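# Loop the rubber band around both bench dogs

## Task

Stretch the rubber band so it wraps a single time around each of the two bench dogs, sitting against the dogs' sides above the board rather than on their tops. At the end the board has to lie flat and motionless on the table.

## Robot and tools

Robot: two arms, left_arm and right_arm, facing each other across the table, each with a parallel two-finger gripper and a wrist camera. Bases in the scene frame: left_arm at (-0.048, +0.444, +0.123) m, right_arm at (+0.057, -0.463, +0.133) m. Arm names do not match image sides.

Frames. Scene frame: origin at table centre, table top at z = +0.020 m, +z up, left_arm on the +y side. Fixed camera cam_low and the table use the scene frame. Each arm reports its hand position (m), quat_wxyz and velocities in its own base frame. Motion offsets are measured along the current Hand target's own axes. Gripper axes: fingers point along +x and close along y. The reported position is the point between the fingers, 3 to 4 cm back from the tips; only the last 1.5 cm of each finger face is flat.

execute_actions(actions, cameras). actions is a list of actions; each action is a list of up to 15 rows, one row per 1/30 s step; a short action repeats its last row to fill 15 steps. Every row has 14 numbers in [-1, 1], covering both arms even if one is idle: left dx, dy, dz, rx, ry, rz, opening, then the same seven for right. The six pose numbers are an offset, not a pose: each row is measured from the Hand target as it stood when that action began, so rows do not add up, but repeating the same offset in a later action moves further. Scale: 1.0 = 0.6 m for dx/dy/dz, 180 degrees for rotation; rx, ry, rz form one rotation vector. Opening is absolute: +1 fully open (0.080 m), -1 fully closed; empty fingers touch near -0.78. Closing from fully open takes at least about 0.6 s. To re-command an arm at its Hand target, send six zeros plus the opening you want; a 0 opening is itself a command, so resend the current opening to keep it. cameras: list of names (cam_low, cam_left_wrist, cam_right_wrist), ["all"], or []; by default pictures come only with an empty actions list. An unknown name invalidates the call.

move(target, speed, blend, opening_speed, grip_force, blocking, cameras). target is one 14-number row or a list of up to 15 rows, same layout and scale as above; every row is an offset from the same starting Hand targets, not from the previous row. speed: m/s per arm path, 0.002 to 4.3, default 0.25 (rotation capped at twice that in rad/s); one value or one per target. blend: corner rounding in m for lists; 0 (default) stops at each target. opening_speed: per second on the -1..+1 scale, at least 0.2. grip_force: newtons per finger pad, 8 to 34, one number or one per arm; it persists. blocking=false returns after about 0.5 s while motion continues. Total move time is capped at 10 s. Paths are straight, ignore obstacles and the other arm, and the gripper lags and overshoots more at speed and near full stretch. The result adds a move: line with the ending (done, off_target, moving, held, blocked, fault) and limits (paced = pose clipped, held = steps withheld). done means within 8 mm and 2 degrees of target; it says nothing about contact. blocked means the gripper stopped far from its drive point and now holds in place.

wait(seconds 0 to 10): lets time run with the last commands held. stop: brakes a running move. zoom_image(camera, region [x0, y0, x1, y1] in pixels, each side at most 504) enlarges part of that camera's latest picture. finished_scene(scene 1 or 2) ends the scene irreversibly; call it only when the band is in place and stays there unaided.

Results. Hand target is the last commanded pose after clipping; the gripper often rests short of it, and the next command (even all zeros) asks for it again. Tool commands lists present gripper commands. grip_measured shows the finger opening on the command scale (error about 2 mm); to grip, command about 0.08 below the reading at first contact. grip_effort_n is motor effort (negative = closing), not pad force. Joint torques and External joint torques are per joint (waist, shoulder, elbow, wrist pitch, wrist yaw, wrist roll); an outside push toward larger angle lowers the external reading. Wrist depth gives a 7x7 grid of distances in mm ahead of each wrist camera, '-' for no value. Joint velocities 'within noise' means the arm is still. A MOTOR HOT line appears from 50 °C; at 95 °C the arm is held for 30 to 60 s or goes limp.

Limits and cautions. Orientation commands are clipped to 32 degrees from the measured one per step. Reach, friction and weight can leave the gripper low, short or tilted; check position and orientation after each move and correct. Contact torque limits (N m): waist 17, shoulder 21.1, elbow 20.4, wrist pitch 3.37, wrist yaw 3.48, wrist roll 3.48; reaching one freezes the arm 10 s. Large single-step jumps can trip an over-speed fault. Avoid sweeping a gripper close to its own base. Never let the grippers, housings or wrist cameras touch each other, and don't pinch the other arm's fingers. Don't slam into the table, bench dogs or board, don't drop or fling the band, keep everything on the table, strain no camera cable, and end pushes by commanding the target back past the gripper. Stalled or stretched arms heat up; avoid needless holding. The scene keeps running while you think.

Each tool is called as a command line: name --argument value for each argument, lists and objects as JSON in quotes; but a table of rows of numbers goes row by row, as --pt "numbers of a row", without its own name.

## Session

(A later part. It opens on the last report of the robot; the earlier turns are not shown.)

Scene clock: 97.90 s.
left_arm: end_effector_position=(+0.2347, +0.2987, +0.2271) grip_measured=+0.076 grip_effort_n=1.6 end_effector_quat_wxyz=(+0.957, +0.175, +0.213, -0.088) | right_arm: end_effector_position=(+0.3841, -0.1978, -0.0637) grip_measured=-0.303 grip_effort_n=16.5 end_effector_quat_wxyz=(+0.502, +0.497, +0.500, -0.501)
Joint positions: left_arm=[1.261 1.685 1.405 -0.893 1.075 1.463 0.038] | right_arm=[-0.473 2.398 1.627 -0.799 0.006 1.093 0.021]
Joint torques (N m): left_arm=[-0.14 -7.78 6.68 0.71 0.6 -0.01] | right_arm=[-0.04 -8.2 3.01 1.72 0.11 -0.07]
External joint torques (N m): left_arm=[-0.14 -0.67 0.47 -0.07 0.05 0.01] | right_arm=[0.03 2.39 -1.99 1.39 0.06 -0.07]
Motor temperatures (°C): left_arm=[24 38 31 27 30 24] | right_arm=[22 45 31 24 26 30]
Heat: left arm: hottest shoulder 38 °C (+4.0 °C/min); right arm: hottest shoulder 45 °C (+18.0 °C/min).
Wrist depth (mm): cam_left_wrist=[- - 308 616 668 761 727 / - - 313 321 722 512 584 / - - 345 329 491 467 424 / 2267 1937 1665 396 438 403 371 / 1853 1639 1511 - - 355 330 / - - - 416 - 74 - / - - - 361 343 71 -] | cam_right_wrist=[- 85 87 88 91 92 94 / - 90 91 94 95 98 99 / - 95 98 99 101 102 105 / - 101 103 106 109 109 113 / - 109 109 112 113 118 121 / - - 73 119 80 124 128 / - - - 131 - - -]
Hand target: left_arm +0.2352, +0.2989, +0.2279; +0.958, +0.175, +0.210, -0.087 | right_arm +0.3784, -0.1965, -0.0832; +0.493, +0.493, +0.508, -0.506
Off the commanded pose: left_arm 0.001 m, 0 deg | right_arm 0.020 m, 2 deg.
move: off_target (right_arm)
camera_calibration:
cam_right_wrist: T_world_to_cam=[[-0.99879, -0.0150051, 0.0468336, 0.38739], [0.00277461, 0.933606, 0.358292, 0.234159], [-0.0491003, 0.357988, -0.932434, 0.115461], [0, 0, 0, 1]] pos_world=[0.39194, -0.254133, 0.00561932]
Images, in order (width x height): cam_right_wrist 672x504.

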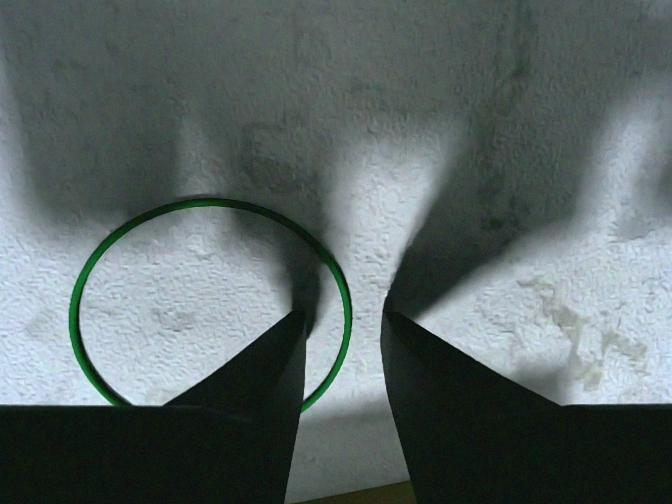

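move --pt "0 0 0 0 0 0 0.076 0 0 0 0 0 0 -1" --pt "0 0 0 0 0 0 0.076 -0.05 0 0 0 0 0 -1" --cameras '["cam_right_wrist","cam_low"]' --speed 0.04

zoom_image --camera "cam_low" --region '[190, 230, 290, 310]'

Scene clock: 102.10 s.
left_arm: end_effector_position=(+0.2347, +0.2987, +0.2271) grip_measured=+0.076 grip_effort_n=2.1 end_effector_quat_wxyz=(+0.957, +0.175, +0.213, -0.088) | right_arm: end_effector_position=(+0.3741, -0.1930, -0.0608) grip_measured=-0.756 grip_effort_n=-83.5 end_effector_quat_wxyz=(+0.485, +0.491, +0.517, -0.507)
Joint positions: left_arm=[1.261 1.685 1.405 -0.893 1.075 1.463 0.038] | right_arm=[-0.473 2.394 1.631 -0.859 0.008 1.093 0.001]
Joint torques (N m): left_arm=[0.01 -7.75 6.76 0.69 0.64 -0.03] | right_arm=[-0.06 -14.16 5.86 -0.26 0.08 -0.02]
External joint torques (N m): left_arm=[0.06 -0.61 0.53 -0.08 0.09 -0.01] | right_arm=[-0.07 -3.73 0.98 -0.49 0.04 -0.03]
Heat: left arm: hottest shoulder 38 °C (+3.0 °C/min); right arm: hottest shoulder 45 °C (+17.3 °C/min).
Wrist depth (mm): cam_left_wrist=[- 1761 307 650 611 756 715 / 1246 1776 311 317 - 625 577 / - 1806 1886 331 493 467 424 / 1746 1886 1652 398 442 400 372 / 1806 1665 512 401 - 355 329 / - - - - - 74 - / - - - 362 - 71 -] | cam_right_wrist=[- 83 86 88 91 93 96 / - 87 - 93 96 99 102 / - 93 97 99 103 105 109 / - 99 103 106 111 114 119 / - 108 110 111 118 124 128 / - 112 - 74 75 131 137 / - - - - - - -]
Hand target: left_arm +0.2352, +0.2989, +0.2279; +0.958, +0.175, +0.210, -0.087 | right_arm +0.3792, -0.1964, -0.0532; +0.493, +0.493, +0.508, -0.506
Off the commanded pose: left_arm 0.001 m, 0 deg | right_arm 0.010 m, 1 deg.
move: off_target (right_arm)
camera_calibration:
cam_right_wrist: T_world_to_cam=[[-0.995512, -0.0166383, 0.0931663, 0.378689], [0.0199557, 0.925388, 0.378495, 0.221821], [-0.0925125, 0.378655, -0.920903, 0.136946], [0, 0, 0, 1]] pos_world=[0.385232, -0.250825, 0.00687504]
Images, in order (width x height): cam_low 672x504, cam_right_wrist 672x504.

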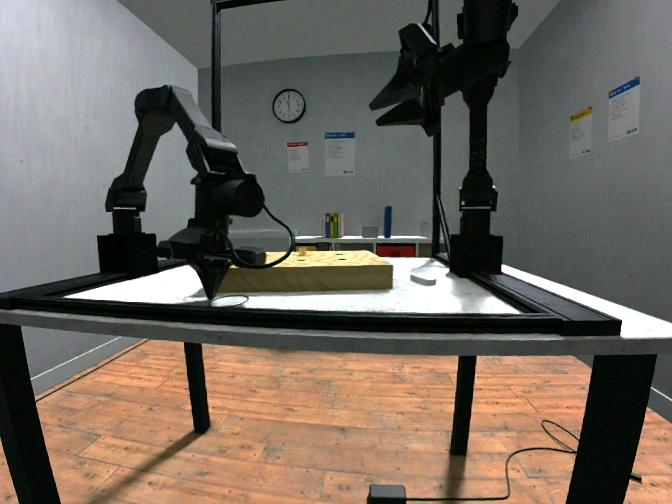

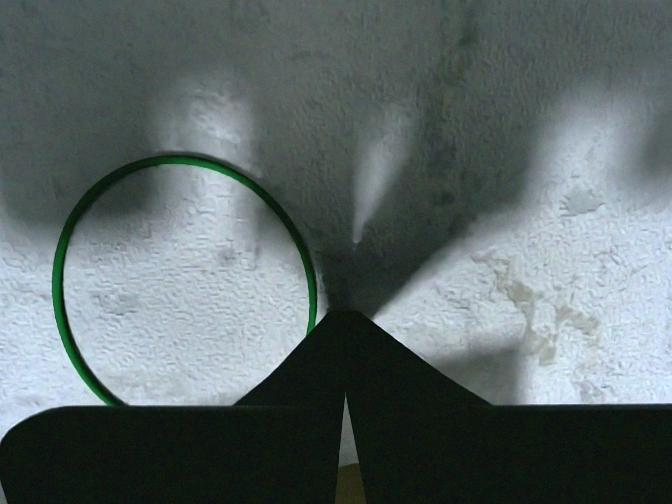

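Scaled by 5.040 from the camera's 672x504 image, which has a finer 960x720 frame.

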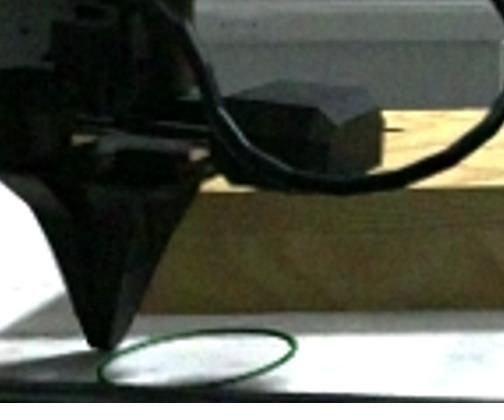

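move --pt "0 0 0 0 0 0 0.076 -0.03 0 0 0 0 0 -1" --pt "0 0 0 0 0 0 0.076 -0.03 0 0 0 0 0 -0.3" --pt "0 0 0 0 0 0 0.076 0.055 -0.003 0.002 0 0 0 -0.3" --cameras '["cam_right_wrist"]' --speed '[0.1,0.1,0.05]'

zoom_image --camera "cam_right_wrist" --region '[250, 220, 450, 370]'

Scene clock: 112.53 s.
left_arm: end_effector_position=(+0.2347, +0.2987, +0.2271) grip_measured=+0.076 grip_effort_n=2.1 end_effector_quat_wxyz=(+0.957, +0.175, +0.213, -0.088) | right_arm: end_effector_position=(+0.3826, -0.1988, -0.0645) grip_measured=-0.303 grip_effort_n=16.5 end_effector_quat_wxyz=(+0.503, +0.496, +0.500, -0.501)
Joint positions: left_arm=[1.261 1.685 1.405 -0.893 1.075 1.463 0.038] | right_arm=[-0.476 2.396 1.619 -0.792 0.008 1.088 0.021]
Joint torques (N m): left_arm=[-0.12 -7.72 6.75 0.72 0.62 -0.06] | right_arm=[-0.32 -7.71 2.93 2.06 0.08 -0.05]
External joint torques (N m): left_arm=[-0.16 -0.59 0.51 -0.07 0.07 -0.05] | right_arm=[-0.31 2.91 -2.09 1.71 0.03 -0.05]
Heat: left arm: hottest shoulder 38 °C (+2.0 °C/min); right arm: hottest shoulder 49 °C (+18.1 °C/min). Fold the right arm in close to its base, or ease its load, before you think long.
Wrist depth (mm): cam_left_wrist=[1402 1449 308 576 - 730 737 / 1821 1652 318 312 - 534 - / - 1955 1821 327 497 466 424 / 1920 1937 1665 386 441 401 371 / 1806 1652 1602 - - 357 328 / - - - 405 - 74 - / - - - 354 - 71 -] | cam_right_wrist=[- 85 88 88 91 92 94 / - 90 91 94 95 98 98 / - 96 97 99 101 102 105 / - 101 103 105 109 109 112 / 107 110 109 112 113 117 121 / - - 74 119 80 124 127 / - - - 131 - - -]
Hand target: left_arm +0.2352, +0.2989, +0.2279; +0.958, +0.175, +0.210, -0.087 | right_arm +0.3763, -0.1977, -0.0861; +0.493, +0.493, +0.508, -0.506
Off the commanded pose: left_arm 0.001 m, 0 deg | right_arm 0.023 m, 2 deg.
MOTOR HOT: joint 2 (shoulder) of the right arm reports 49 °C; the controller stops that arm at 95 °C. To cool a motor, set the load down, stop pushing, or move to a pose that needs little force.
move: off_target (right_arm); target 2's new opening was sent with right_arm's hand 0.010 m and 2 deg from that target
camera_calibration:
cam_right_wrist: T_world_to_cam=[[-0.998795, -0.0164873, 0.0462302, 0.385539], [0.00107248, 0.934338, 0.356388, 0.236013], [-0.0490705, 0.356008, -0.933194, 0.114507], [0, 0, 0, 1]] pos_world=[0.39044, -0.254925, 0.00492198]
Images, in order (width x height): cam_right_wrist 672x504.

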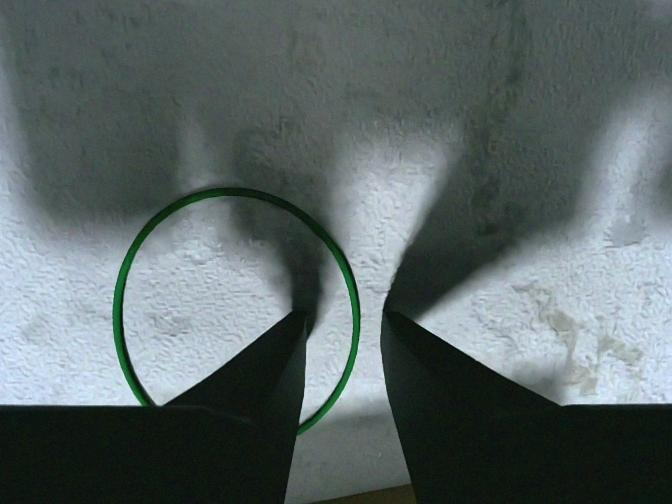

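Scaled by 2.520 from the camera's 672x504 image, which has a finer 960x720 frame.

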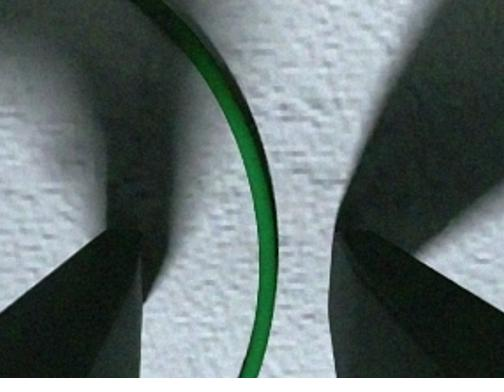

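move --pt "0 0 0 0 0 0 0.076 0 0 0 0 0 0 -1" --pt "0 0 0 0 0 0 0.076 -0.01 0.006 0 0 0 0.004 -1" --pt "0 0 0 0 0 0 0.076 -0.035 0.018 0 0 0 0.014 -1" --pt "0 0 0 0 0 0 0.076 -0.08 0.018 0 0 0 0.014 -1" --cameras '["cam_right_wrist","cam_low"]' --speed 0.04 --blend '[0,0.003,0.003,0]'

zoom_image --camera "cam_low" --region '[190, 230, 290, 310]'

Scene clock: 119.50 s.
left_arm: end_effector_position=(+0.2347, +0.2987, +0.2271) grip_measured=+0.076 grip_effort_n=2.1 end_effector_quat_wxyz=(+0.957, +0.175, +0.213, -0.088) | right_arm: end_effector_position=(+0.3828, -0.1948, -0.0470) grip_measured=-0.756 grip_effort_n=-83.5 end_effector_quat_wxyz=(+0.496, +0.500, +0.508, -0.496)
Joint positions: left_arm=[1.261 1.685 1.405 -0.893 1.075 1.463 0.038] | right_arm=[-0.475 2.369 1.649 -0.865 -0.011 1.088 0.001]
Joint torques (N m): left_arm=[-0.05 -7.7 6.63 0.73 0.63 -0.01] | right_arm=[0.04 -14.29 6.09 -0.2 0.01 0.16]
External joint torques (N m): left_arm=[-0.09 -0.49 0.32 -0.07 0.08 0] | right_arm=[0.04 -3.74 1.05 -0.47 -0.02 0.16]
Heat: left arm: hottest shoulder 39 °C (+3.0 °C/min); right arm: hottest shoulder 48 °C (+15.1 °C/min).
Wrist depth (mm): cam_left_wrist=[1384 1430 297 619 618 685 1614 / 1544 - 306 672 710 531 553 / - 1761 315 333 493 466 425 / 1746 1920 1652 384 438 398 369 / 1746 1652 1602 - 105 356 332 / - - - - - 74 - / - - - 360 - 71 -] | cam_right_wrist=[- 96 97 99 102 103 105 / - 101 104 - 107 111 114 / 106 108 110 113 115 117 121 / 113 112 120 120 123 127 128 / 121 124 126 126 132 135 141 / - 130 - 74 75 145 149 / - - - - - - -]
Hand target: left_arm +0.2352, +0.2989, +0.2279; +0.958, +0.175, +0.210, -0.087 | right_arm +0.3887, -0.1977, -0.0384; +0.504, +0.504, +0.497, -0.495
Off the commanded pose: left_arm 0.001 m, 0 deg | right_arm 0.011 m, 2 deg.
MOTOR HOT: cleared for the motors of the right arm.
move: off_target (right_arm)
camera_calibration:
cam_right_wrist: T_world_to_cam=[[-0.998427, -0.0194234, 0.0526009, 0.384643], [0.00196081, 0.925419, 0.378939, 0.225062], [-0.0560382, 0.378446, -0.923925, 0.136923], [0, 0, 0, 1]] pos_world=[0.39127, -0.252624, 0.0209893]
Images, in order (width x height): cam_low 672x504, cam_right_wrist 672x504.

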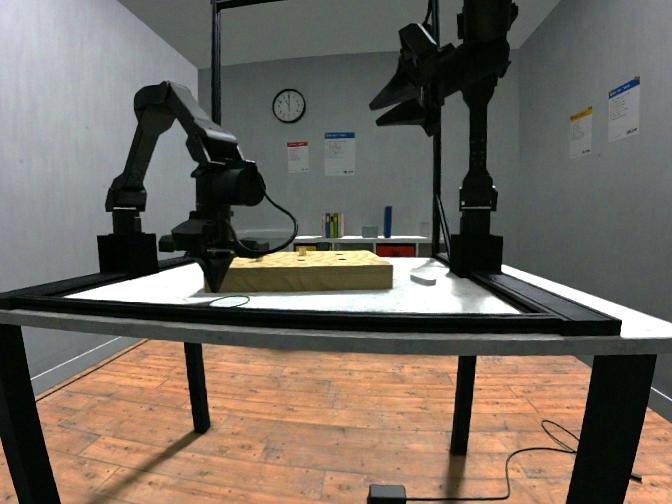

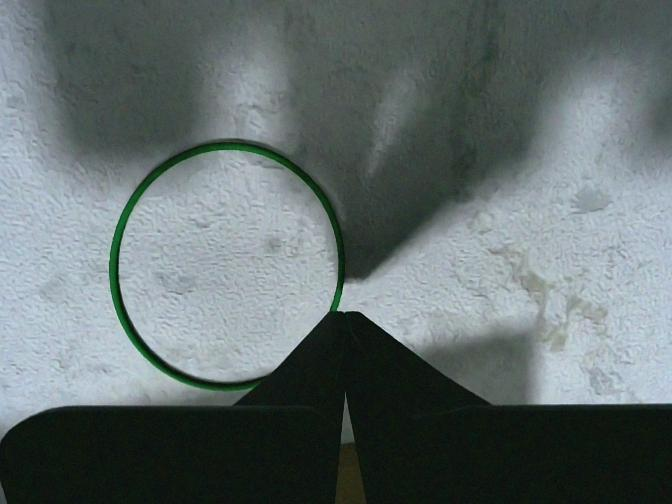

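Scaled by 5.040 from the camera's 672x504 image, which has a finer 960x720 frame.

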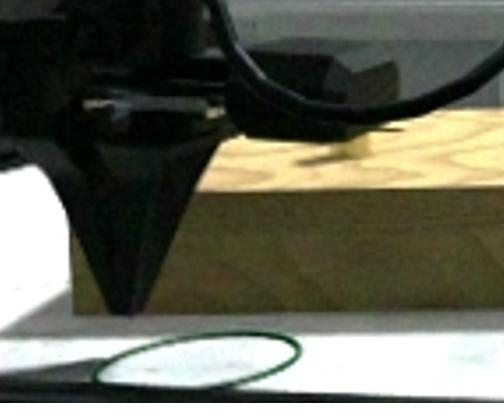

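move --pt "0 0 0 0 0 0 0.076 -0.01 0 0 0 0 0 -0.3" --pt "0 0 0 0 0 0 0.076 0.03 -0.0207 0 0 0 -0.014 -0.3" --pt "0 0 0 0 0 0 0.076 0.063 -0.0207 0 0 0 -0.014 -0.3" --pt "0 0 0 0 0 0 0.076 0.063 -0.0207 0 0 0 -0.014 -1" --cameras '["cam_right_wrist","cam_low"]' --speed '[0.1,0.1,0.05,0.05]'

zoom_image --camera "cam_low" --region '[190, 230, 290, 310]'

zoom_image --camera "cam_right_wrist" --region '[250, 220, 450, 370]'

Scene clock: 129.43 s.
left_arm: end_effector_position=(+0.2347, +0.2987, +0.2271) grip_measured=+0.076 grip_effort_n=2.1 end_effector_quat_wxyz=(+0.957, +0.175, +0.213, -0.088) | right_arm: end_effector_position=(+0.3843, -0.1995, -0.0625) grip_measured=-0.756 grip_effort_n=-83.5 end_effector_quat_wxyz=(+0.505, +0.497, +0.498, -0.500)
Joint positions: left_arm=[1.261 1.685 1.405 -0.893 1.075 1.463 0.038] | right_arm=[-0.476 2.394 1.626 -0.795 0.008 1.088 0.001]
Joint torques (N m): left_arm=[0.02 -7.7 6.74 0.72 0.66 -0.01] | right_arm=[-0.32 -9.6 3.23 0.28 0.06 -0.01]
External joint torques (N m): left_arm=[0.02 -0.66 0.56 -0.06 0.12 0] | right_arm=[-0.27 0.99 -1.77 -0.05 0.01 -0.01]
Heat: left arm: hottest shoulder 39 °C (+2.0 °C/min); right arm: hottest shoulder 48 °C (+10.1 °C/min).
Wrist depth (mm): cam_left_wrist=[- 1522 313 627 644 742 764 / - 1853 312 310 672 549 - / - 2010 335 328 492 467 426 / 1991 1902 1718 392 447 403 369 / 1806 1705 1555 - - 357 328 / - - - - - 74 - / - - - 352 340 71 -] | cam_right_wrist=[- 86 88 89 91 93 95 / - 91 92 95 96 98 99 / - 97 100 100 103 103 106 / - 102 104 106 110 109 113 / 108 110 112 111 115 118 122 / - 115 - 74 75 126 128 / - - - - - - -]
Hand target: left_arm +0.2352, +0.2989, +0.2279; +0.958, +0.175, +0.210, -0.087 | right_arm +0.3767, -0.1977, -0.0765; +0.493, +0.493, +0.508, -0.506
Off the commanded pose: left_arm 0.001 m, 0 deg | right_arm 0.016 m, 2 deg.
move: off_target (right_arm); target 4's new opening was sent with right_arm's hand 0.016 m and 2 deg from that target
camera_calibration:
cam_right_wrist: T_world_to_cam=[[-0.998985, -0.0166992, 0.0418447, 0.386959], [-0.000793988, 0.935154, 0.354242, 0.236733], [-0.0450467, 0.353849, -0.934217, 0.114726], [0, 0, 0, 1]] pos_world=[0.391922, -0.255515, 0.00712581]
Images, in order (width x height): cam_low 672x504, cam_right_wrist 672x504.

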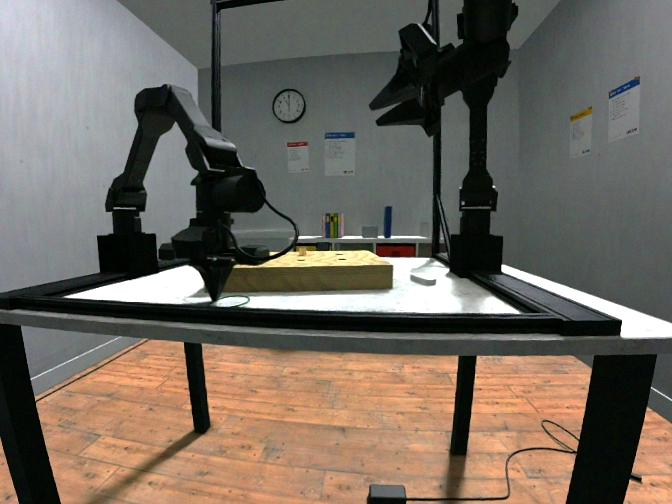

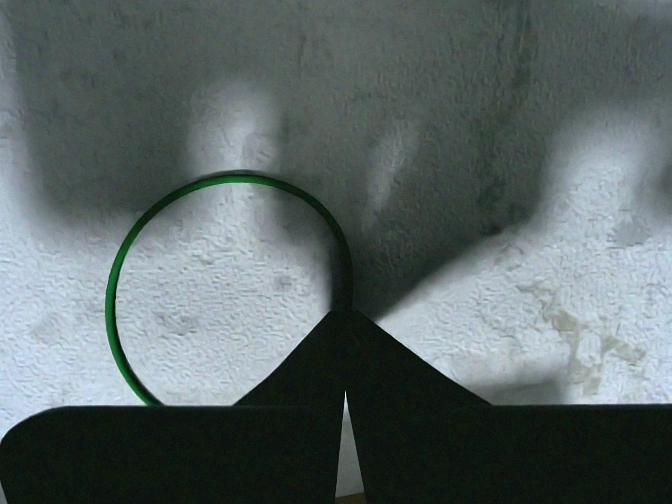

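Scaled by 5.040 from the camera's 672x504 image, which has a finer 960x720 frame.

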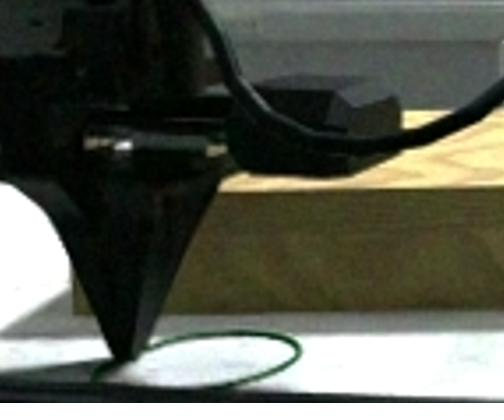

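Scaled by 2.520 from the camera's 672x504 image, which has a finer 960x720 frame.

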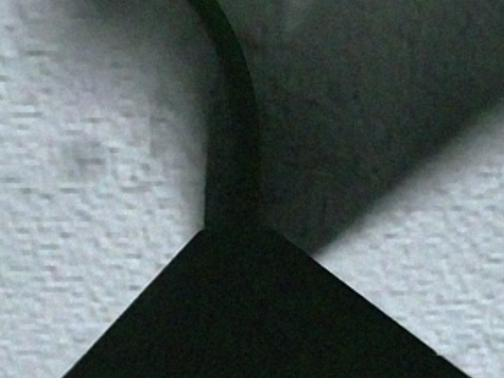

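zoom_image --camera "cam_low" --region '[200, 285, 260, 310]'

Scaled by 8.400 from the camera's 672x504 image, which has a finer 960x720 frame.

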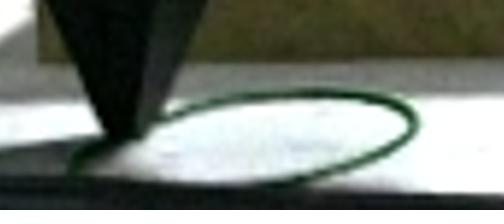

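move --pt "0 0 0 0 0 0 0.076 -0.006 0.012 0 0 0 0.008 -1" --pt "0 0 0 0 0 0 0.076 -0.035 0.02 0 0 0 0.014 -1" --cameras '["cam_right_wrist","cam_low"]' --speed 0.02 --blend '[0.002,0]'

zoom_image --camera "cam_low" --region '[200, 285, 260, 310]'

Scene clock: 138.87 s.
left_arm: end_effector_position=(+0.2347, +0.2987, +0.2271) grip_measured=+0.076 grip_effort_n=2.1 end_effector_quat_wxyz=(+0.957, +0.175, +0.213, -0.088) | right_arm: end_effector_position=(+0.3844, -0.1975, -0.0601) grip_measured=-0.756 grip_effort_n=-83.5 end_effector_quat_wxyz=(+0.500, +0.500, +0.503, -0.497)
Joint positions: left_arm=[1.261 1.685 1.405 -0.893 1.075 1.463 0.038] | right_arm=[-0.476 2.394 1.637 -0.816 -0.005 1.088 0.001]
Joint torques (N m): left_arm=[0.06 -7.75 6.68 0.7 0.62 0.01] | right_arm=[0.39 -13.26 5.8 -0.17 -0.08 0.19]
External joint torques (N m): left_arm=[0.06 -0.62 0.45 -0.08 0.07 0.02] | right_arm=[0.37 -2.72 0.85 -0.46 -0.11 0.19]
Heat: left arm: hottest shoulder 39 °C (+2.0 °C/min); right arm: hottest shoulder 49 °C (+9.0 °C/min).
Wrist depth (mm): cam_left_wrist=[- - 302 656 650 717 727 / 1299 - 309 694 708 522 551 / 1718 - 331 360 500 466 425 / 1902 1902 1652 387 441 399 373 / 1761 1652 1522 378 385 357 332 / - - - 412 - 74 - / - - - 353 344 71 -] | cam_right_wrist=[- 85 88 88 91 93 94 / - 90 92 95 95 98 99 / - 96 99 100 102 103 106 / - 102 104 107 110 110 115 / 108 110 112 112 116 119 123 / - 116 - 74 75 127 130 / - - - - - - -]
Hand target: left_arm +0.2352, +0.2989, +0.2279; +0.958, +0.175, +0.210, -0.087 | right_arm +0.3893, -0.1977, -0.0558; +0.504, +0.504, +0.497, -0.495
Off the commanded pose: left_arm 0.001 m, 0 deg | right_arm 0.007 m, 1 deg.
move: done
camera_calibration:
cam_right_wrist: T_world_to_cam=[[-0.998823, -0.0174722, 0.045241, 0.38694], [0.000451265, 0.92946, 0.368924, 0.233177], [-0.0484956, 0.36851, -0.928358, 0.120789], [0, 0, 0, 1]] pos_world=[0.392237, -0.25448, 0.00860532]
Images, in order (width x height): cam_low 672x504, cam_right_wrist 672x504.

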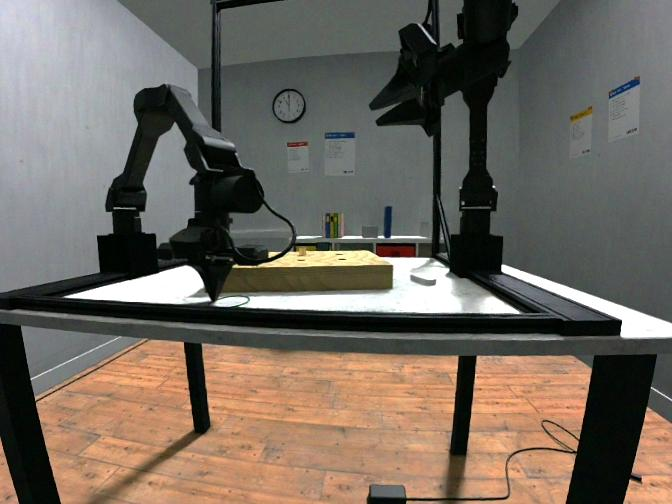

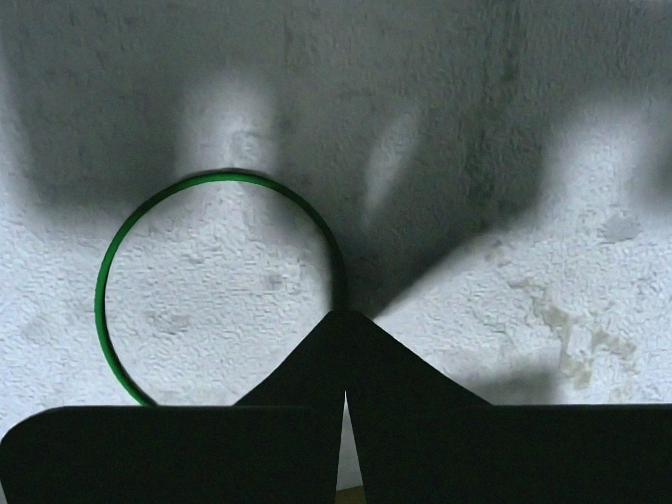

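Scaled by 8.400 from the camera's 672x504 image, which has a finer 960x720 frame.

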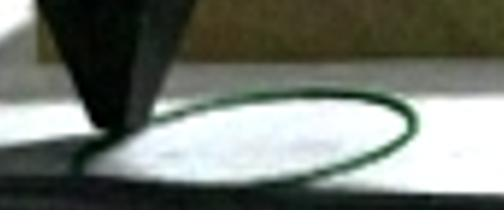

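move --pt "0 0 0 0 0 0 0.076 -0.015 0 0 0 0 0 -0.3" --pt "0 0 0 0 0 0 0.076 0.02 -0.02 0 0 0 -0.014 -0.3" --pt "0 0 0 0 0 0 0.076 0.04 -0.02 0 0 0 -0.014 -0.3" --pt "0 0 0 0 0 0 0.076 0.04 -0.02 0 0 0 -0.014 -0.64" --cameras '["cam_right_wrist","cam_low"]' --speed '[0.1,0.1,0.05,0.05]'

zoom_image --camera "cam_low" --region '[200, 285, 260, 310]'

zoom_image --camera "cam_right_wrist" --region '[290, 250, 410, 340]'

Scene clock: 169.77 s.
left_arm: end_effector_position=(+0.2347, +0.2987, +0.2271) grip_measured=+0.076 grip_effort_n=2.1 end_effector_quat_wxyz=(+0.957, +0.175, +0.213, -0.088) | right_arm: end_effector_position=(+0.3859, -0.1987, -0.0631) grip_measured=-0.636 grip_effort_n=-16.5 end_effector_quat_wxyz=(+0.506, +0.497, +0.499, -0.498)
Joint positions: left_arm=[1.261 1.685 1.405 -0.893 1.075 1.463 0.038] | right_arm=[-0.474 2.398 1.629 -0.793 0.005 1.088 0.006]
Joint torques (N m): left_arm=[-0.02 -7.71 6.76 0.73 0.62 -0.04] | right_arm=[-0.35 -8.88 3.19 0.65 0.17 -0.01]
External joint torques (N m): left_arm=[-0.06 -0.64 0.55 -0.06 0.07 -0.02] | right_arm=[-0.28 1.76 -1.86 0.29 0.12 -0.01]
Motor temperatures (°C): left_arm=[24 39 31 27 30 24] | right_arm=[22 59 32 24 26 30]
Heat: left arm: hottest shoulder 39 °C (+1.0 °C/min); right arm: hottest shoulder 59 °C (+9.0 °C/min). Fold the right arm in close to its base, or ease its load, before you think long.
Wrist depth (mm): cam_left_wrist=[- 1459 308 656 1639 - 1920 / - - 313 319 703 525 - / - - 338 330 507 466 425 / 1920 1837 1665 392 441 400 369 / 1746 1626 1533 455 384 356 328 / - - - - - 74 - / - - - 355 - 71 -] | cam_right_wrist=[- 86 88 89 91 93 94 / - 91 92 95 96 98 99 / - 97 99 99 101 103 105 / - 102 104 106 109 109 113 / 108 110 112 111 115 117 121 / - 115 - 74 75 125 128 / - - - - - - -]
Hand target: left_arm +0.2352, +0.2989, +0.2279; +0.958, +0.175, +0.210, -0.087 | right_arm +0.3777, -0.1976, -0.0800; +0.493, +0.493, +0.508, -0.506
Off the commanded pose: left_arm 0.001 m, 0 deg | right_arm 0.019 m, 2 deg.
MOTOR HOT: joint 2 (shoulder) of the right arm reports 59 °C; the controller stops that arm at 95 °C. To cool a motor, set the load down, stop pushing, or move to a pose that needs little force.
move: off_target (right_arm); target 4's new opening was sent with right_arm's hand 0.018 m and 2 deg from that target
camera_calibration:
cam_right_wrist: T_world_to_cam=[[-0.999067, -0.019115, 0.0387159, 0.387923], [-0.00408261, 0.93447, 0.356018, 0.237314], [-0.0429841, 0.355528, -0.933677, 0.113563], [0, 0, 0, 1]] pos_world=[0.393412, -0.254722, 0.00652415]
Images, in order (width x height): cam_low 672x504, cam_right_wrist 672x504.

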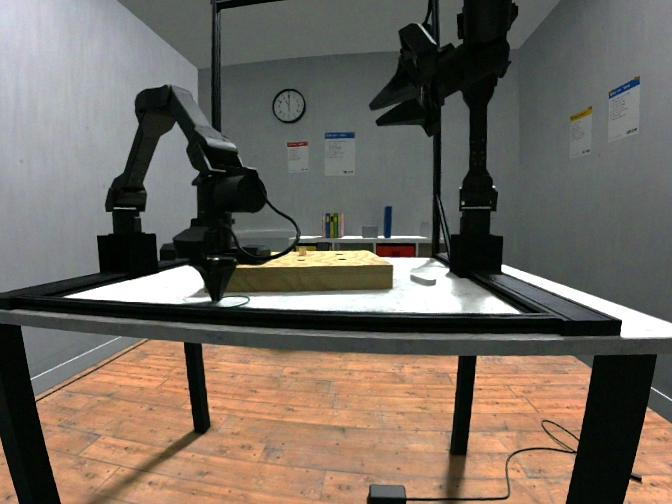

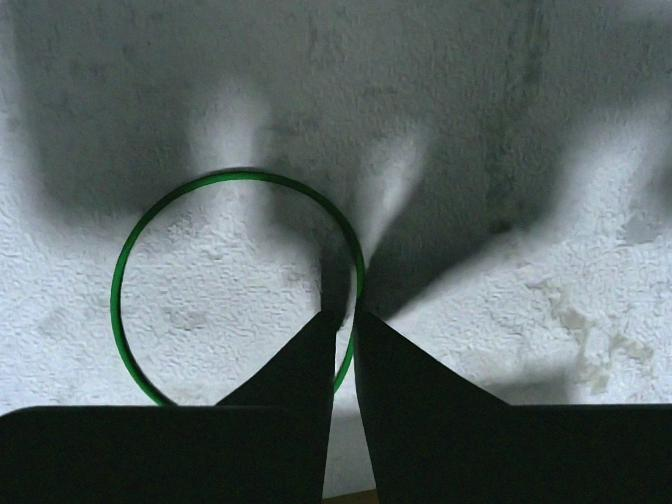

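Scaled by 8.400 from the camera's 672x504 image, which has a finer 960x720 frame.

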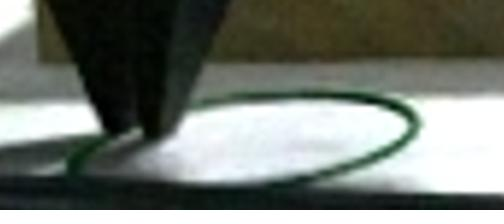

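Scaled by 4.200 from the camera's 672x504 image, which has a finer 960x720 frame.

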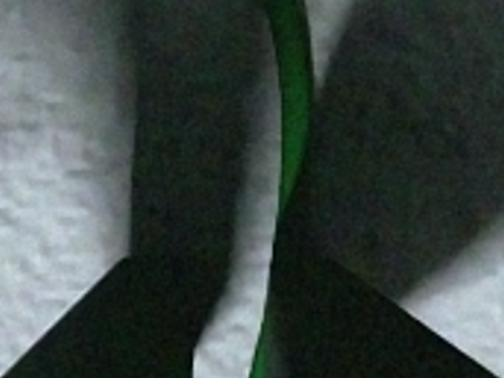

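move --pt "0 0 0 0 0 0 0.076 -0.04 0.0 0 0 0 0.018 -0.3" --pt "0 0 0 0 0 0 0.076 -0.002 0.005 0 0 0 0.018 -0.3" --pt "0 0 0 0 0 0 0.076 -0.002 0.005 0 0 0 0.018 -1" --cameras '["cam_right_wrist","cam_low"]' --speed '[0.08,0.05,0.05]'

zoom_image --camera "cam_low" --region '[200, 285, 260, 310]'

zoom_image --camera "cam_right_wrist" --region '[290, 250, 410, 340]'

Scene clock: 177.93 s.
left_arm: end_effector_position=(+0.2347, +0.2987, +0.2271) grip_measured=+0.076 grip_effort_n=2.1 end_effector_quat_wxyz=(+0.957, +0.175, +0.213, -0.088) | right_arm: end_effector_position=(+0.3826, -0.2000, -0.0638) grip_measured=-0.755 grip_effort_n=-83.5 end_effector_quat_wxyz=(+0.513, +0.506, +0.489, -0.492)
Joint positions: left_arm=[1.261 1.685 1.405 -0.893 1.075 1.463 0.038] | right_arm=[-0.485 2.369 1.571 -0.733 -0.009 1.082 0.001]
Joint torques (N m): left_arm=[-0.05 -7.72 6.74 0.71 0.65 -0.02] | right_arm=[0.27 -8.7 3.86 1.65 -0.02 0.02]
External joint torques (N m): left_arm=[-0.01 -0.7 0.56 -0.07 0.1 -0.01] | right_arm=[0.34 1.67 -1.08 1.27 -0.06 0.02]
Motor temperatures (°C): left_arm=[24 40 32 27 30 24] | right_arm=[22 55 31 25 26 30]
Heat: left arm: hottest shoulder 40 °C (+1.0 °C/min); right arm: hottest shoulder 55 °C (+8.0 °C/min). Fold the right arm in close to its base, or ease its load, before you think long.
Wrist depth (mm): cam_left_wrist=[- 1291 318 602 1678 730 656 / - - 318 666 717 619 - / - - 330 385 499 469 427 / 1920 1937 374 402 439 402 368 / 1718 1718 1544 - - 355 330 / - - - 419 - 74 - / - - - - - 71 -] | cam_right_wrist=[- 87 88 88 90 91 91 / - 92 93 94 94 96 96 / - 98 98 99 99 101 102 / - 103 104 105 108 107 109 / 109 111 112 110 113 115 116 / - 116 - 74 75 122 123 / - - - - - - -]
Hand target: left_arm +0.2352, +0.2989, +0.2279; +0.958, +0.175, +0.210, -0.087 | right_arm +0.3807, -0.1976, -0.0789; +0.507, +0.507, +0.494, -0.492
Off the commanded pose: left_arm 0.001 m, 0 deg | right_arm 0.015 m, 1 deg.
MOTOR HOT: still on. Joint 2 (shoulder) of the right arm reports 55 °C.
move: off_target (right_arm); target 3's new opening was sent with right_arm's hand 0.016 m and 1 deg from that target
camera_calibration:
cam_right_wrist: T_world_to_cam=[[-0.999879, -0.0145269, 0.0054857, 0.38377], [-0.0116452, 0.935192, 0.353949, 0.241802], [-0.010272, 0.353843, -0.935249, 0.100211], [0, 0, 0, 1]] pos_world=[0.387569, -0.256015, 0.00603118]
Images, in order (width x height): cam_low 672x504, cam_right_wrist 672x504.

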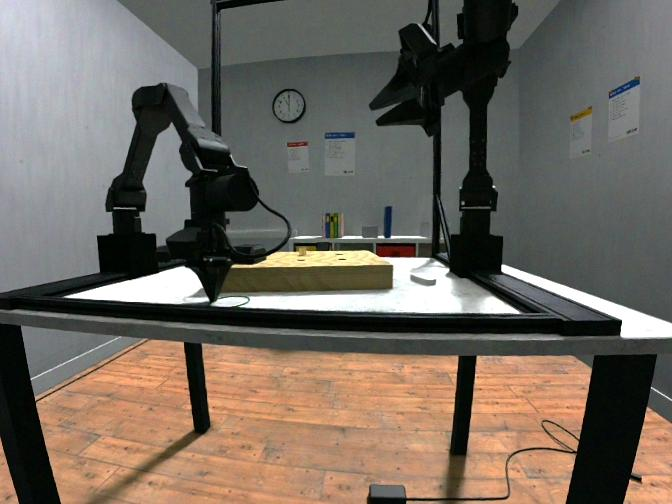

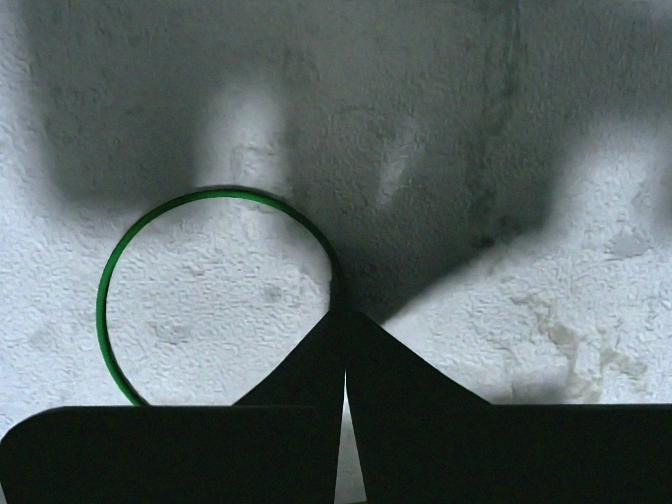

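Scaled by 8.400 from the camera's 672x504 image, which has a finer 960x720 frame.

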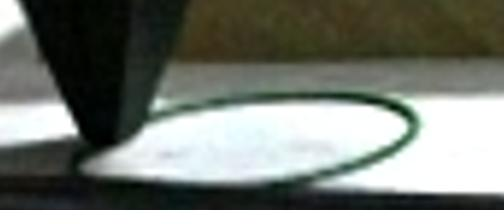

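Scaled by 4.200 from the camera's 672x504 image, which has a finer 960x720 frame.

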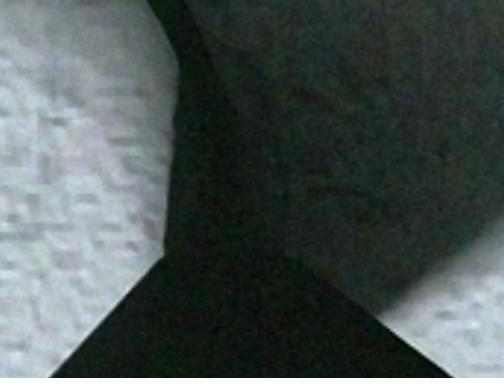

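move --pt "0 0 0 0 0 0 0.076 -0.01 0.01 0 0 0 0.006 -1" --pt "0 0 0 0 0 0 0.076 -0.05 0.013 0 0 0 0.01 -1" --cameras '["cam_right_wrist","cam_low"]' --speed 0.03 --blend '[0.002,0]'

zoom_image --camera "cam_low" --region '[200, 270, 260, 310]'

Scene clock: 181.97 s.
left_arm: end_effector_position=(+0.2347, +0.2987, +0.2271) grip_measured=+0.076 grip_effort_n=2.1 end_effector_quat_wxyz=(+0.957, +0.175, +0.213, -0.088) | right_arm: end_effector_position=(+0.3814, -0.1952, -0.0579) grip_measured=-0.755 grip_effort_n=-83.5 end_effector_quat_wxyz=(+0.506, +0.511, +0.497, -0.486)
Joint positions: left_arm=[1.261 1.685 1.405 -0.893 1.075 1.463 0.038] | right_arm=[-0.484 2.358 1.578 -0.767 -0.031 1.082 0.001]
Joint torques (N m): left_arm=[-0.15 -7.64 6.74 0.7 0.63 -0.04] | right_arm=[0.29 -14.34 5.85 -0.13 -0.06 0.11]
External joint torques (N m): left_arm=[-0.15 -0.51 0.5 -0.09 0.07 -0.02] | right_arm=[0.2 -3.94 0.9 -0.47 -0.07 0.11]
Heat: left arm: hottest shoulder 40 °C (+1.0 °C/min); right arm: hottest shoulder 53 °C (+6.0 °C/min). Fold the right arm in close to its base, or ease its load, before you think long.
Wrist depth (mm): cam_left_wrist=[- - 310 594 696 725 701 / - - 324 318 650 634 587 / - - 324 362 499 469 425 / 2243 1853 1639 389 446 399 369 / 1761 1665 1555 - - 355 330 / - - - - - 74 - / - - - 359 - 71 -] | cam_right_wrist=[- 89 - 89 92 92 93 / - 93 94 96 96 98 98 / - 100 101 101 102 103 105 / 105 106 107 109 111 110 113 / - 114 116 114 117 119 122 / - 119 - 74 75 127 129 / - - - - - - -]
Hand target: left_arm +0.2352, +0.2989, +0.2279; +0.958, +0.175, +0.210, -0.087 | right_arm +0.3877, -0.1977, -0.0486; +0.515, +0.514, +0.486, -0.484
Off the commanded pose: left_arm 0.001 m, 0 deg | right_arm 0.011 m, 2 deg.
MOTOR HOT: still on. Joint 2 (shoulder) of the right arm reports 53 °C.
move: off_target (right_arm)
camera_calibration:
cam_right_wrist: T_world_to_cam=[[-0.99982, -0.0165149, 0.00932294, 0.382445], [-0.0117558, 0.92546, 0.378662, 0.234681], [-0.0148816, 0.378485, -0.925488, 0.111106], [0, 0, 0, 1]] pos_world=[0.386789, -0.252924, 0.0103972]
Images, in order (width x height): cam_low 672x504, cam_right_wrist 672x504.

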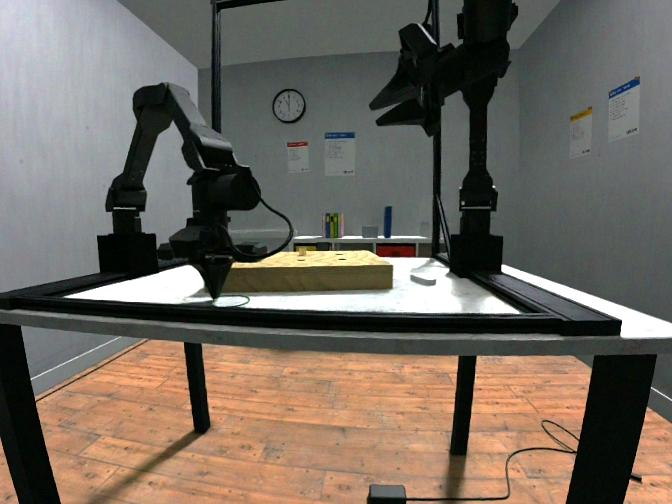

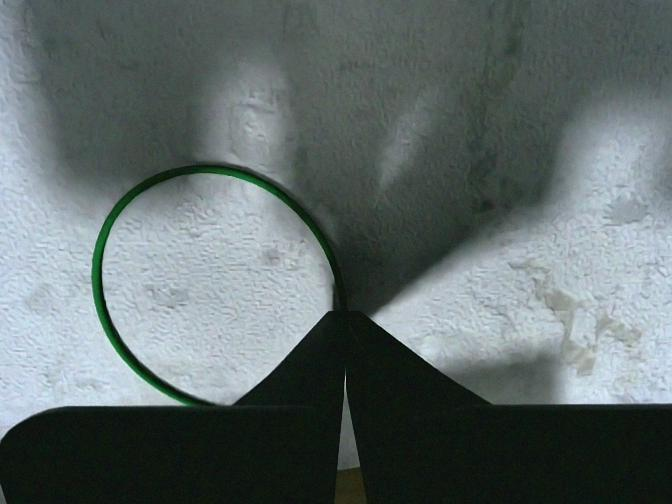

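Scaled by 8.400 from the camera's 672x504 image, which has a finer 960x720 frame.

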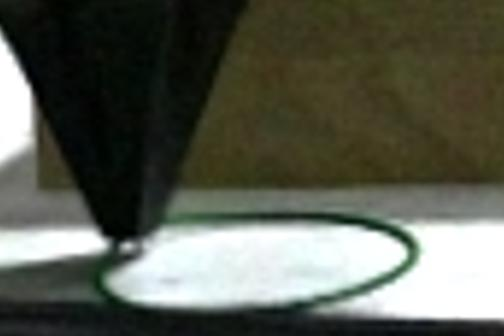

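move --target '[0,0,0,0,0,0,0.076,-0.05,0.002,0,0,0,0,-1]' --cameras '["cam_right_wrist","cam_low"]' --speed 0.03

zoom_image --camera "cam_low" --region '[190, 250, 270, 310]'

Scene clock: 185.93 s.
left_arm: end_effector_position=(+0.2347, +0.2987, +0.2271) grip_measured=+0.076 grip_effort_n=2.1 end_effector_quat_wxyz=(+0.957, +0.175, +0.213, -0.088) | right_arm: end_effector_position=(+0.3812, -0.1950, -0.0280) grip_measured=-0.755 grip_effort_n=-83.5 end_effector_quat_wxyz=(+0.505, +0.511, +0.497, -0.486)
Joint positions: left_arm=[1.261 1.685 1.405 -0.893 1.075 1.463 0.038] | right_arm=[-0.484 2.302 1.611 -0.858 -0.031 1.082 0.001]
Joint torques (N m): left_arm=[-0.15 -7.86 6.83 0.71 0.67 -0.03] | right_arm=[0.11 -14.17 6.33 -0.13 -0.05 0.09]
External joint torques (N m): left_arm=[-0.14 -0.75 0.62 -0.06 0.12 -0.01] | right_arm=[0.11 -3.73 1.01 -0.51 -0.07 0.09]
Heat: left arm: hottest shoulder 40 °C (+1.0 °C/min); right arm: hottest shoulder 53 °C (+6.0 °C/min). Fold the right arm in close to its base, or ease its load, before you think long.
Wrist depth (mm): cam_left_wrist=[1490 - 288 642 634 735 745 / - - 307 349 652 530 - / 1886 - 292 370 498 469 424 / 1920 1886 1691 376 447 404 371 / 1761 1665 1511 - 385 358 330 / - - - 402 - 74 - / - - - 378 - 71 -] | cam_right_wrist=[113 113 115 116 119 119 121 / - 120 121 125 125 126 128 / 129 129 130 132 134 135 136 / 135 137 139 141 142 144 148 / 145 147 147 147 153 155 158 / - 156 - 74 75 166 168 / - - - - - - -]
Hand target: left_arm +0.2352, +0.2989, +0.2279; +0.958, +0.175, +0.210, -0.087 | right_arm +0.3872, -0.1977, -0.0186; +0.515, +0.514, +0.486, -0.484
Off the commanded pose: left_arm 0.001 m, 0 deg | right_arm 0.011 m, 2 deg.
MOTOR HOT: still on. Joint 2 (shoulder) of the right arm reports 53 °C.
move: off_target (right_arm)
camera_calibration:
cam_right_wrist: T_world_to_cam=[[-0.999809, -0.0165181, 0.0104827, 0.381919], [-0.0113094, 0.925223, 0.379256, 0.223103], [-0.0159634, 0.379065, -0.925232, 0.13933], [0, 0, 0, 1]] pos_world=[0.386594, -0.252927, 0.0402963]
Images, in order (width x height): cam_low 672x504, cam_right_wrist 672x504.

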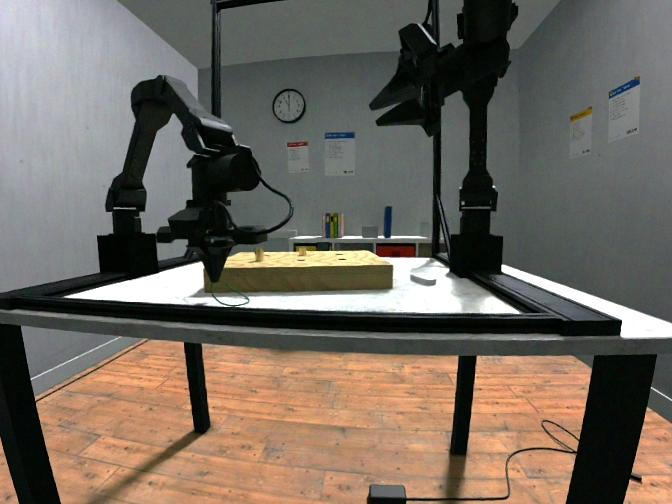

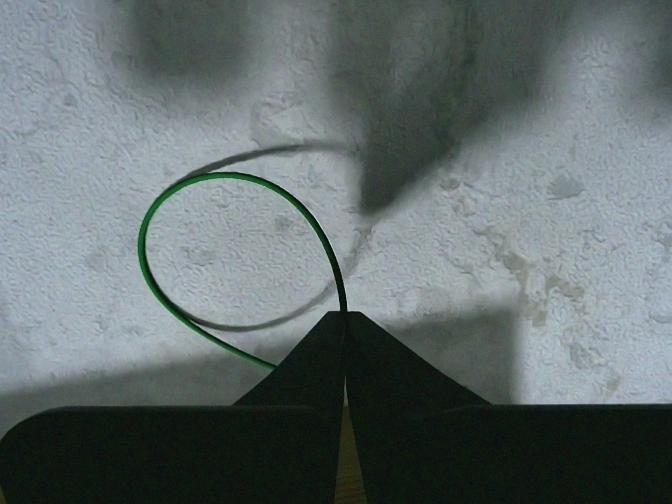

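Scaled by 6.300 from the camera's 672x504 image, which has a finer 960x720 frame.

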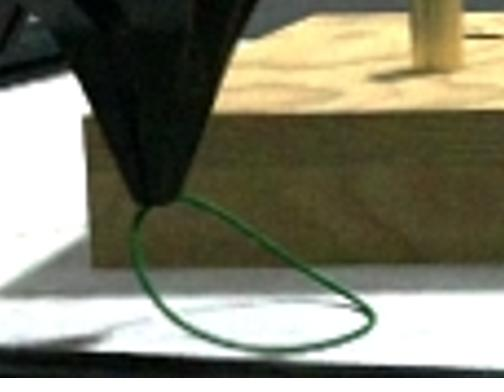

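move --pt "0 0 0 0 0 0 0.076 -0.25 0.015 0 0 0 -0.008 -1" --pt "0 0 0 0 0 0 0.076 -0.24 0.13 -0.18 0 0 -0.017 -1" --cameras '["all"]' --speed 0.1 --blend '[0.02,0]'

zoom_image --camera "cam_low" --region '[170, 190, 330, 310]'

zoom_image --camera "cam_left_wrist" --region '[300, 50, 672, 329]'

Scene clock: 199.60 s.
left_arm: end_effector_position=(+0.2347, +0.2987, +0.2271) grip_measured=+0.076 grip_effort_n=2.1 end_effector_quat_wxyz=(+0.957, +0.175, +0.213, -0.088) | right_arm: end_effector_position=(+0.4513, -0.0870, +0.1329) grip_measured=-0.755 grip_effort_n=-83.5 end_effector_quat_wxyz=(+0.514, +0.508, +0.492, -0.486)
Joint positions: left_arm=[1.261 1.685 1.405 -0.893 1.075 1.463 0.038] | right_arm=[-0.193 2.348 2.345 -1.525 -0.009 1.366 0.001]
Joint torques (N m): left_arm=[-0.02 -7.95 6.64 0.73 0.63 -0.02] | right_arm=[-0.19 -11.25 7.23 0.46 0.16 0.2]
External joint torques (N m): left_arm=[-0.01 -0.88 0.44 -0.05 0.08 0] | right_arm=[-0.19 -0.42 1.68 0.06 0.11 0.21]
Heat: left arm: hottest shoulder 40 °C (+1.0 °C/min); right arm: hottest shoulder 53 °C (+3.0 °C/min). Fold the right arm in close to its base, or ease its load, before you think long.
Wrist depth (mm): cam_left_wrist=[1459 - - 223 230 205 722 / 1746 - - 247 208 203 595 / - - 1853 - 434 466 425 / 1853 1902 1886 526 443 403 370 / 1746 1652 1555 454 - 356 331 / - - - 411 - 74 - / - - - 359 - 71 -] | cam_right_wrist=[255 256 259 262 265 268 269 / 269 271 275 277 278 279 287 / 280 280 246 246 246 250 305 / 249 251 255 257 261 267 324 / 264 267 268 268 278 283 345 / 279 283 - 74 75 300 366 / - - - - - - -]
Hand target: left_arm +0.2352, +0.2989, +0.2279; +0.958, +0.175, +0.210, -0.087 | right_arm +0.4563, -0.0898, +0.1299; +0.501, +0.501, +0.499, -0.498
Off the commanded pose: left_arm 0.001 m, 0 deg | right_arm 0.006 m, 2 deg.
MOTOR HOT: still on. Joint 2 (shoulder) of the right arm reports 53 °C.
joint sent to its limit (right arm) — joint 3 (elbow), upper limit, where the elbow is as straight as it goes. The joint targets still meet the commanded pose.
move: done
camera_calibration:
cam_right_wrist: T_world_to_cam=[[-0.999749, -0.0223925, 0.000959691, 0.452835], [-0.0205082, 0.931217, 0.363887, 0.069552], [-0.00904202, 0.363776, -0.931442, 0.244741], [0, 0, 0, 1]] pos_world=[0.456361, -0.143659, 0.202218]

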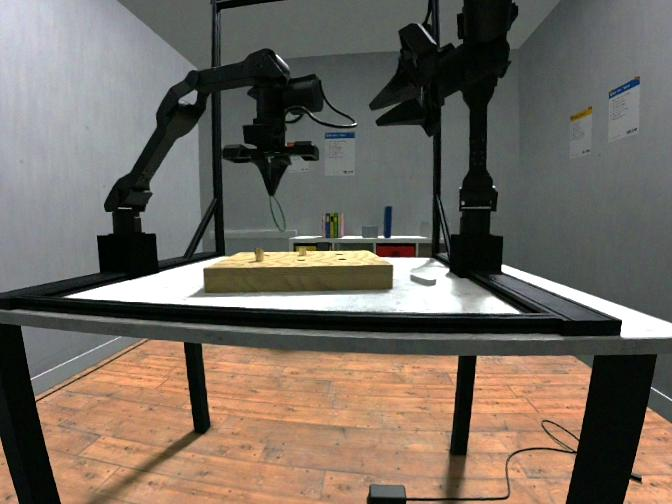

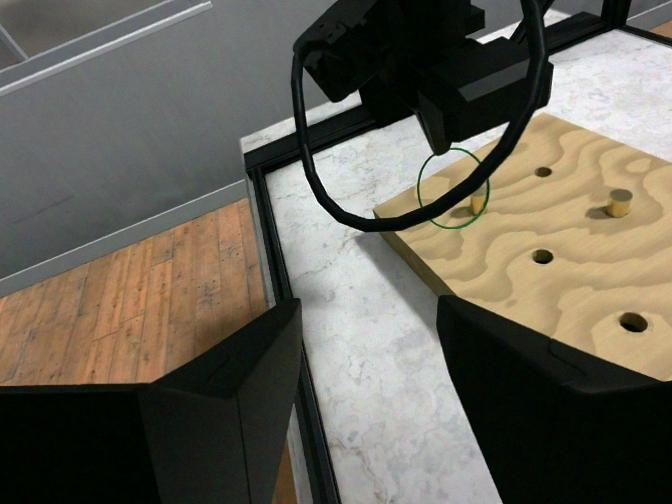

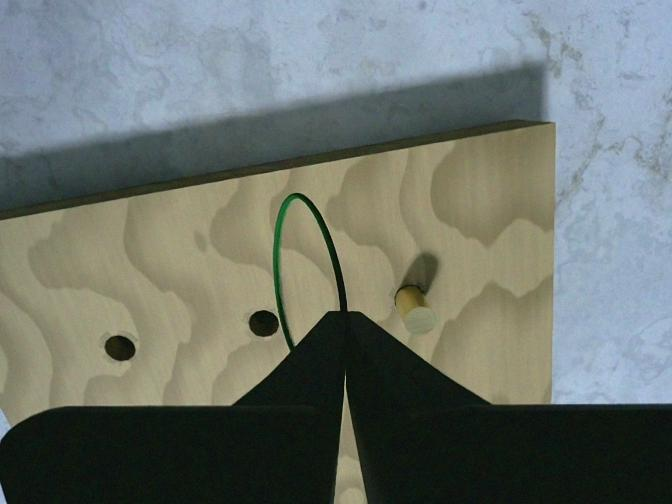

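Scaled by 3.150 from the camera's 672x504 image, which has a finer 960x720 frame.

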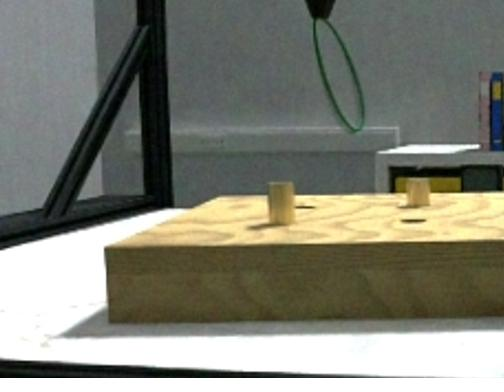

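Scaled by 1.355 from the camera's 672x504 image, which has a finer 960x720 frame.

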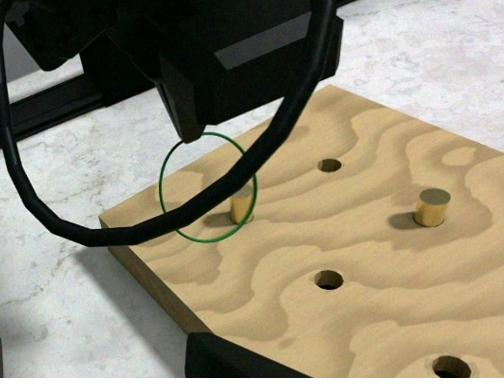

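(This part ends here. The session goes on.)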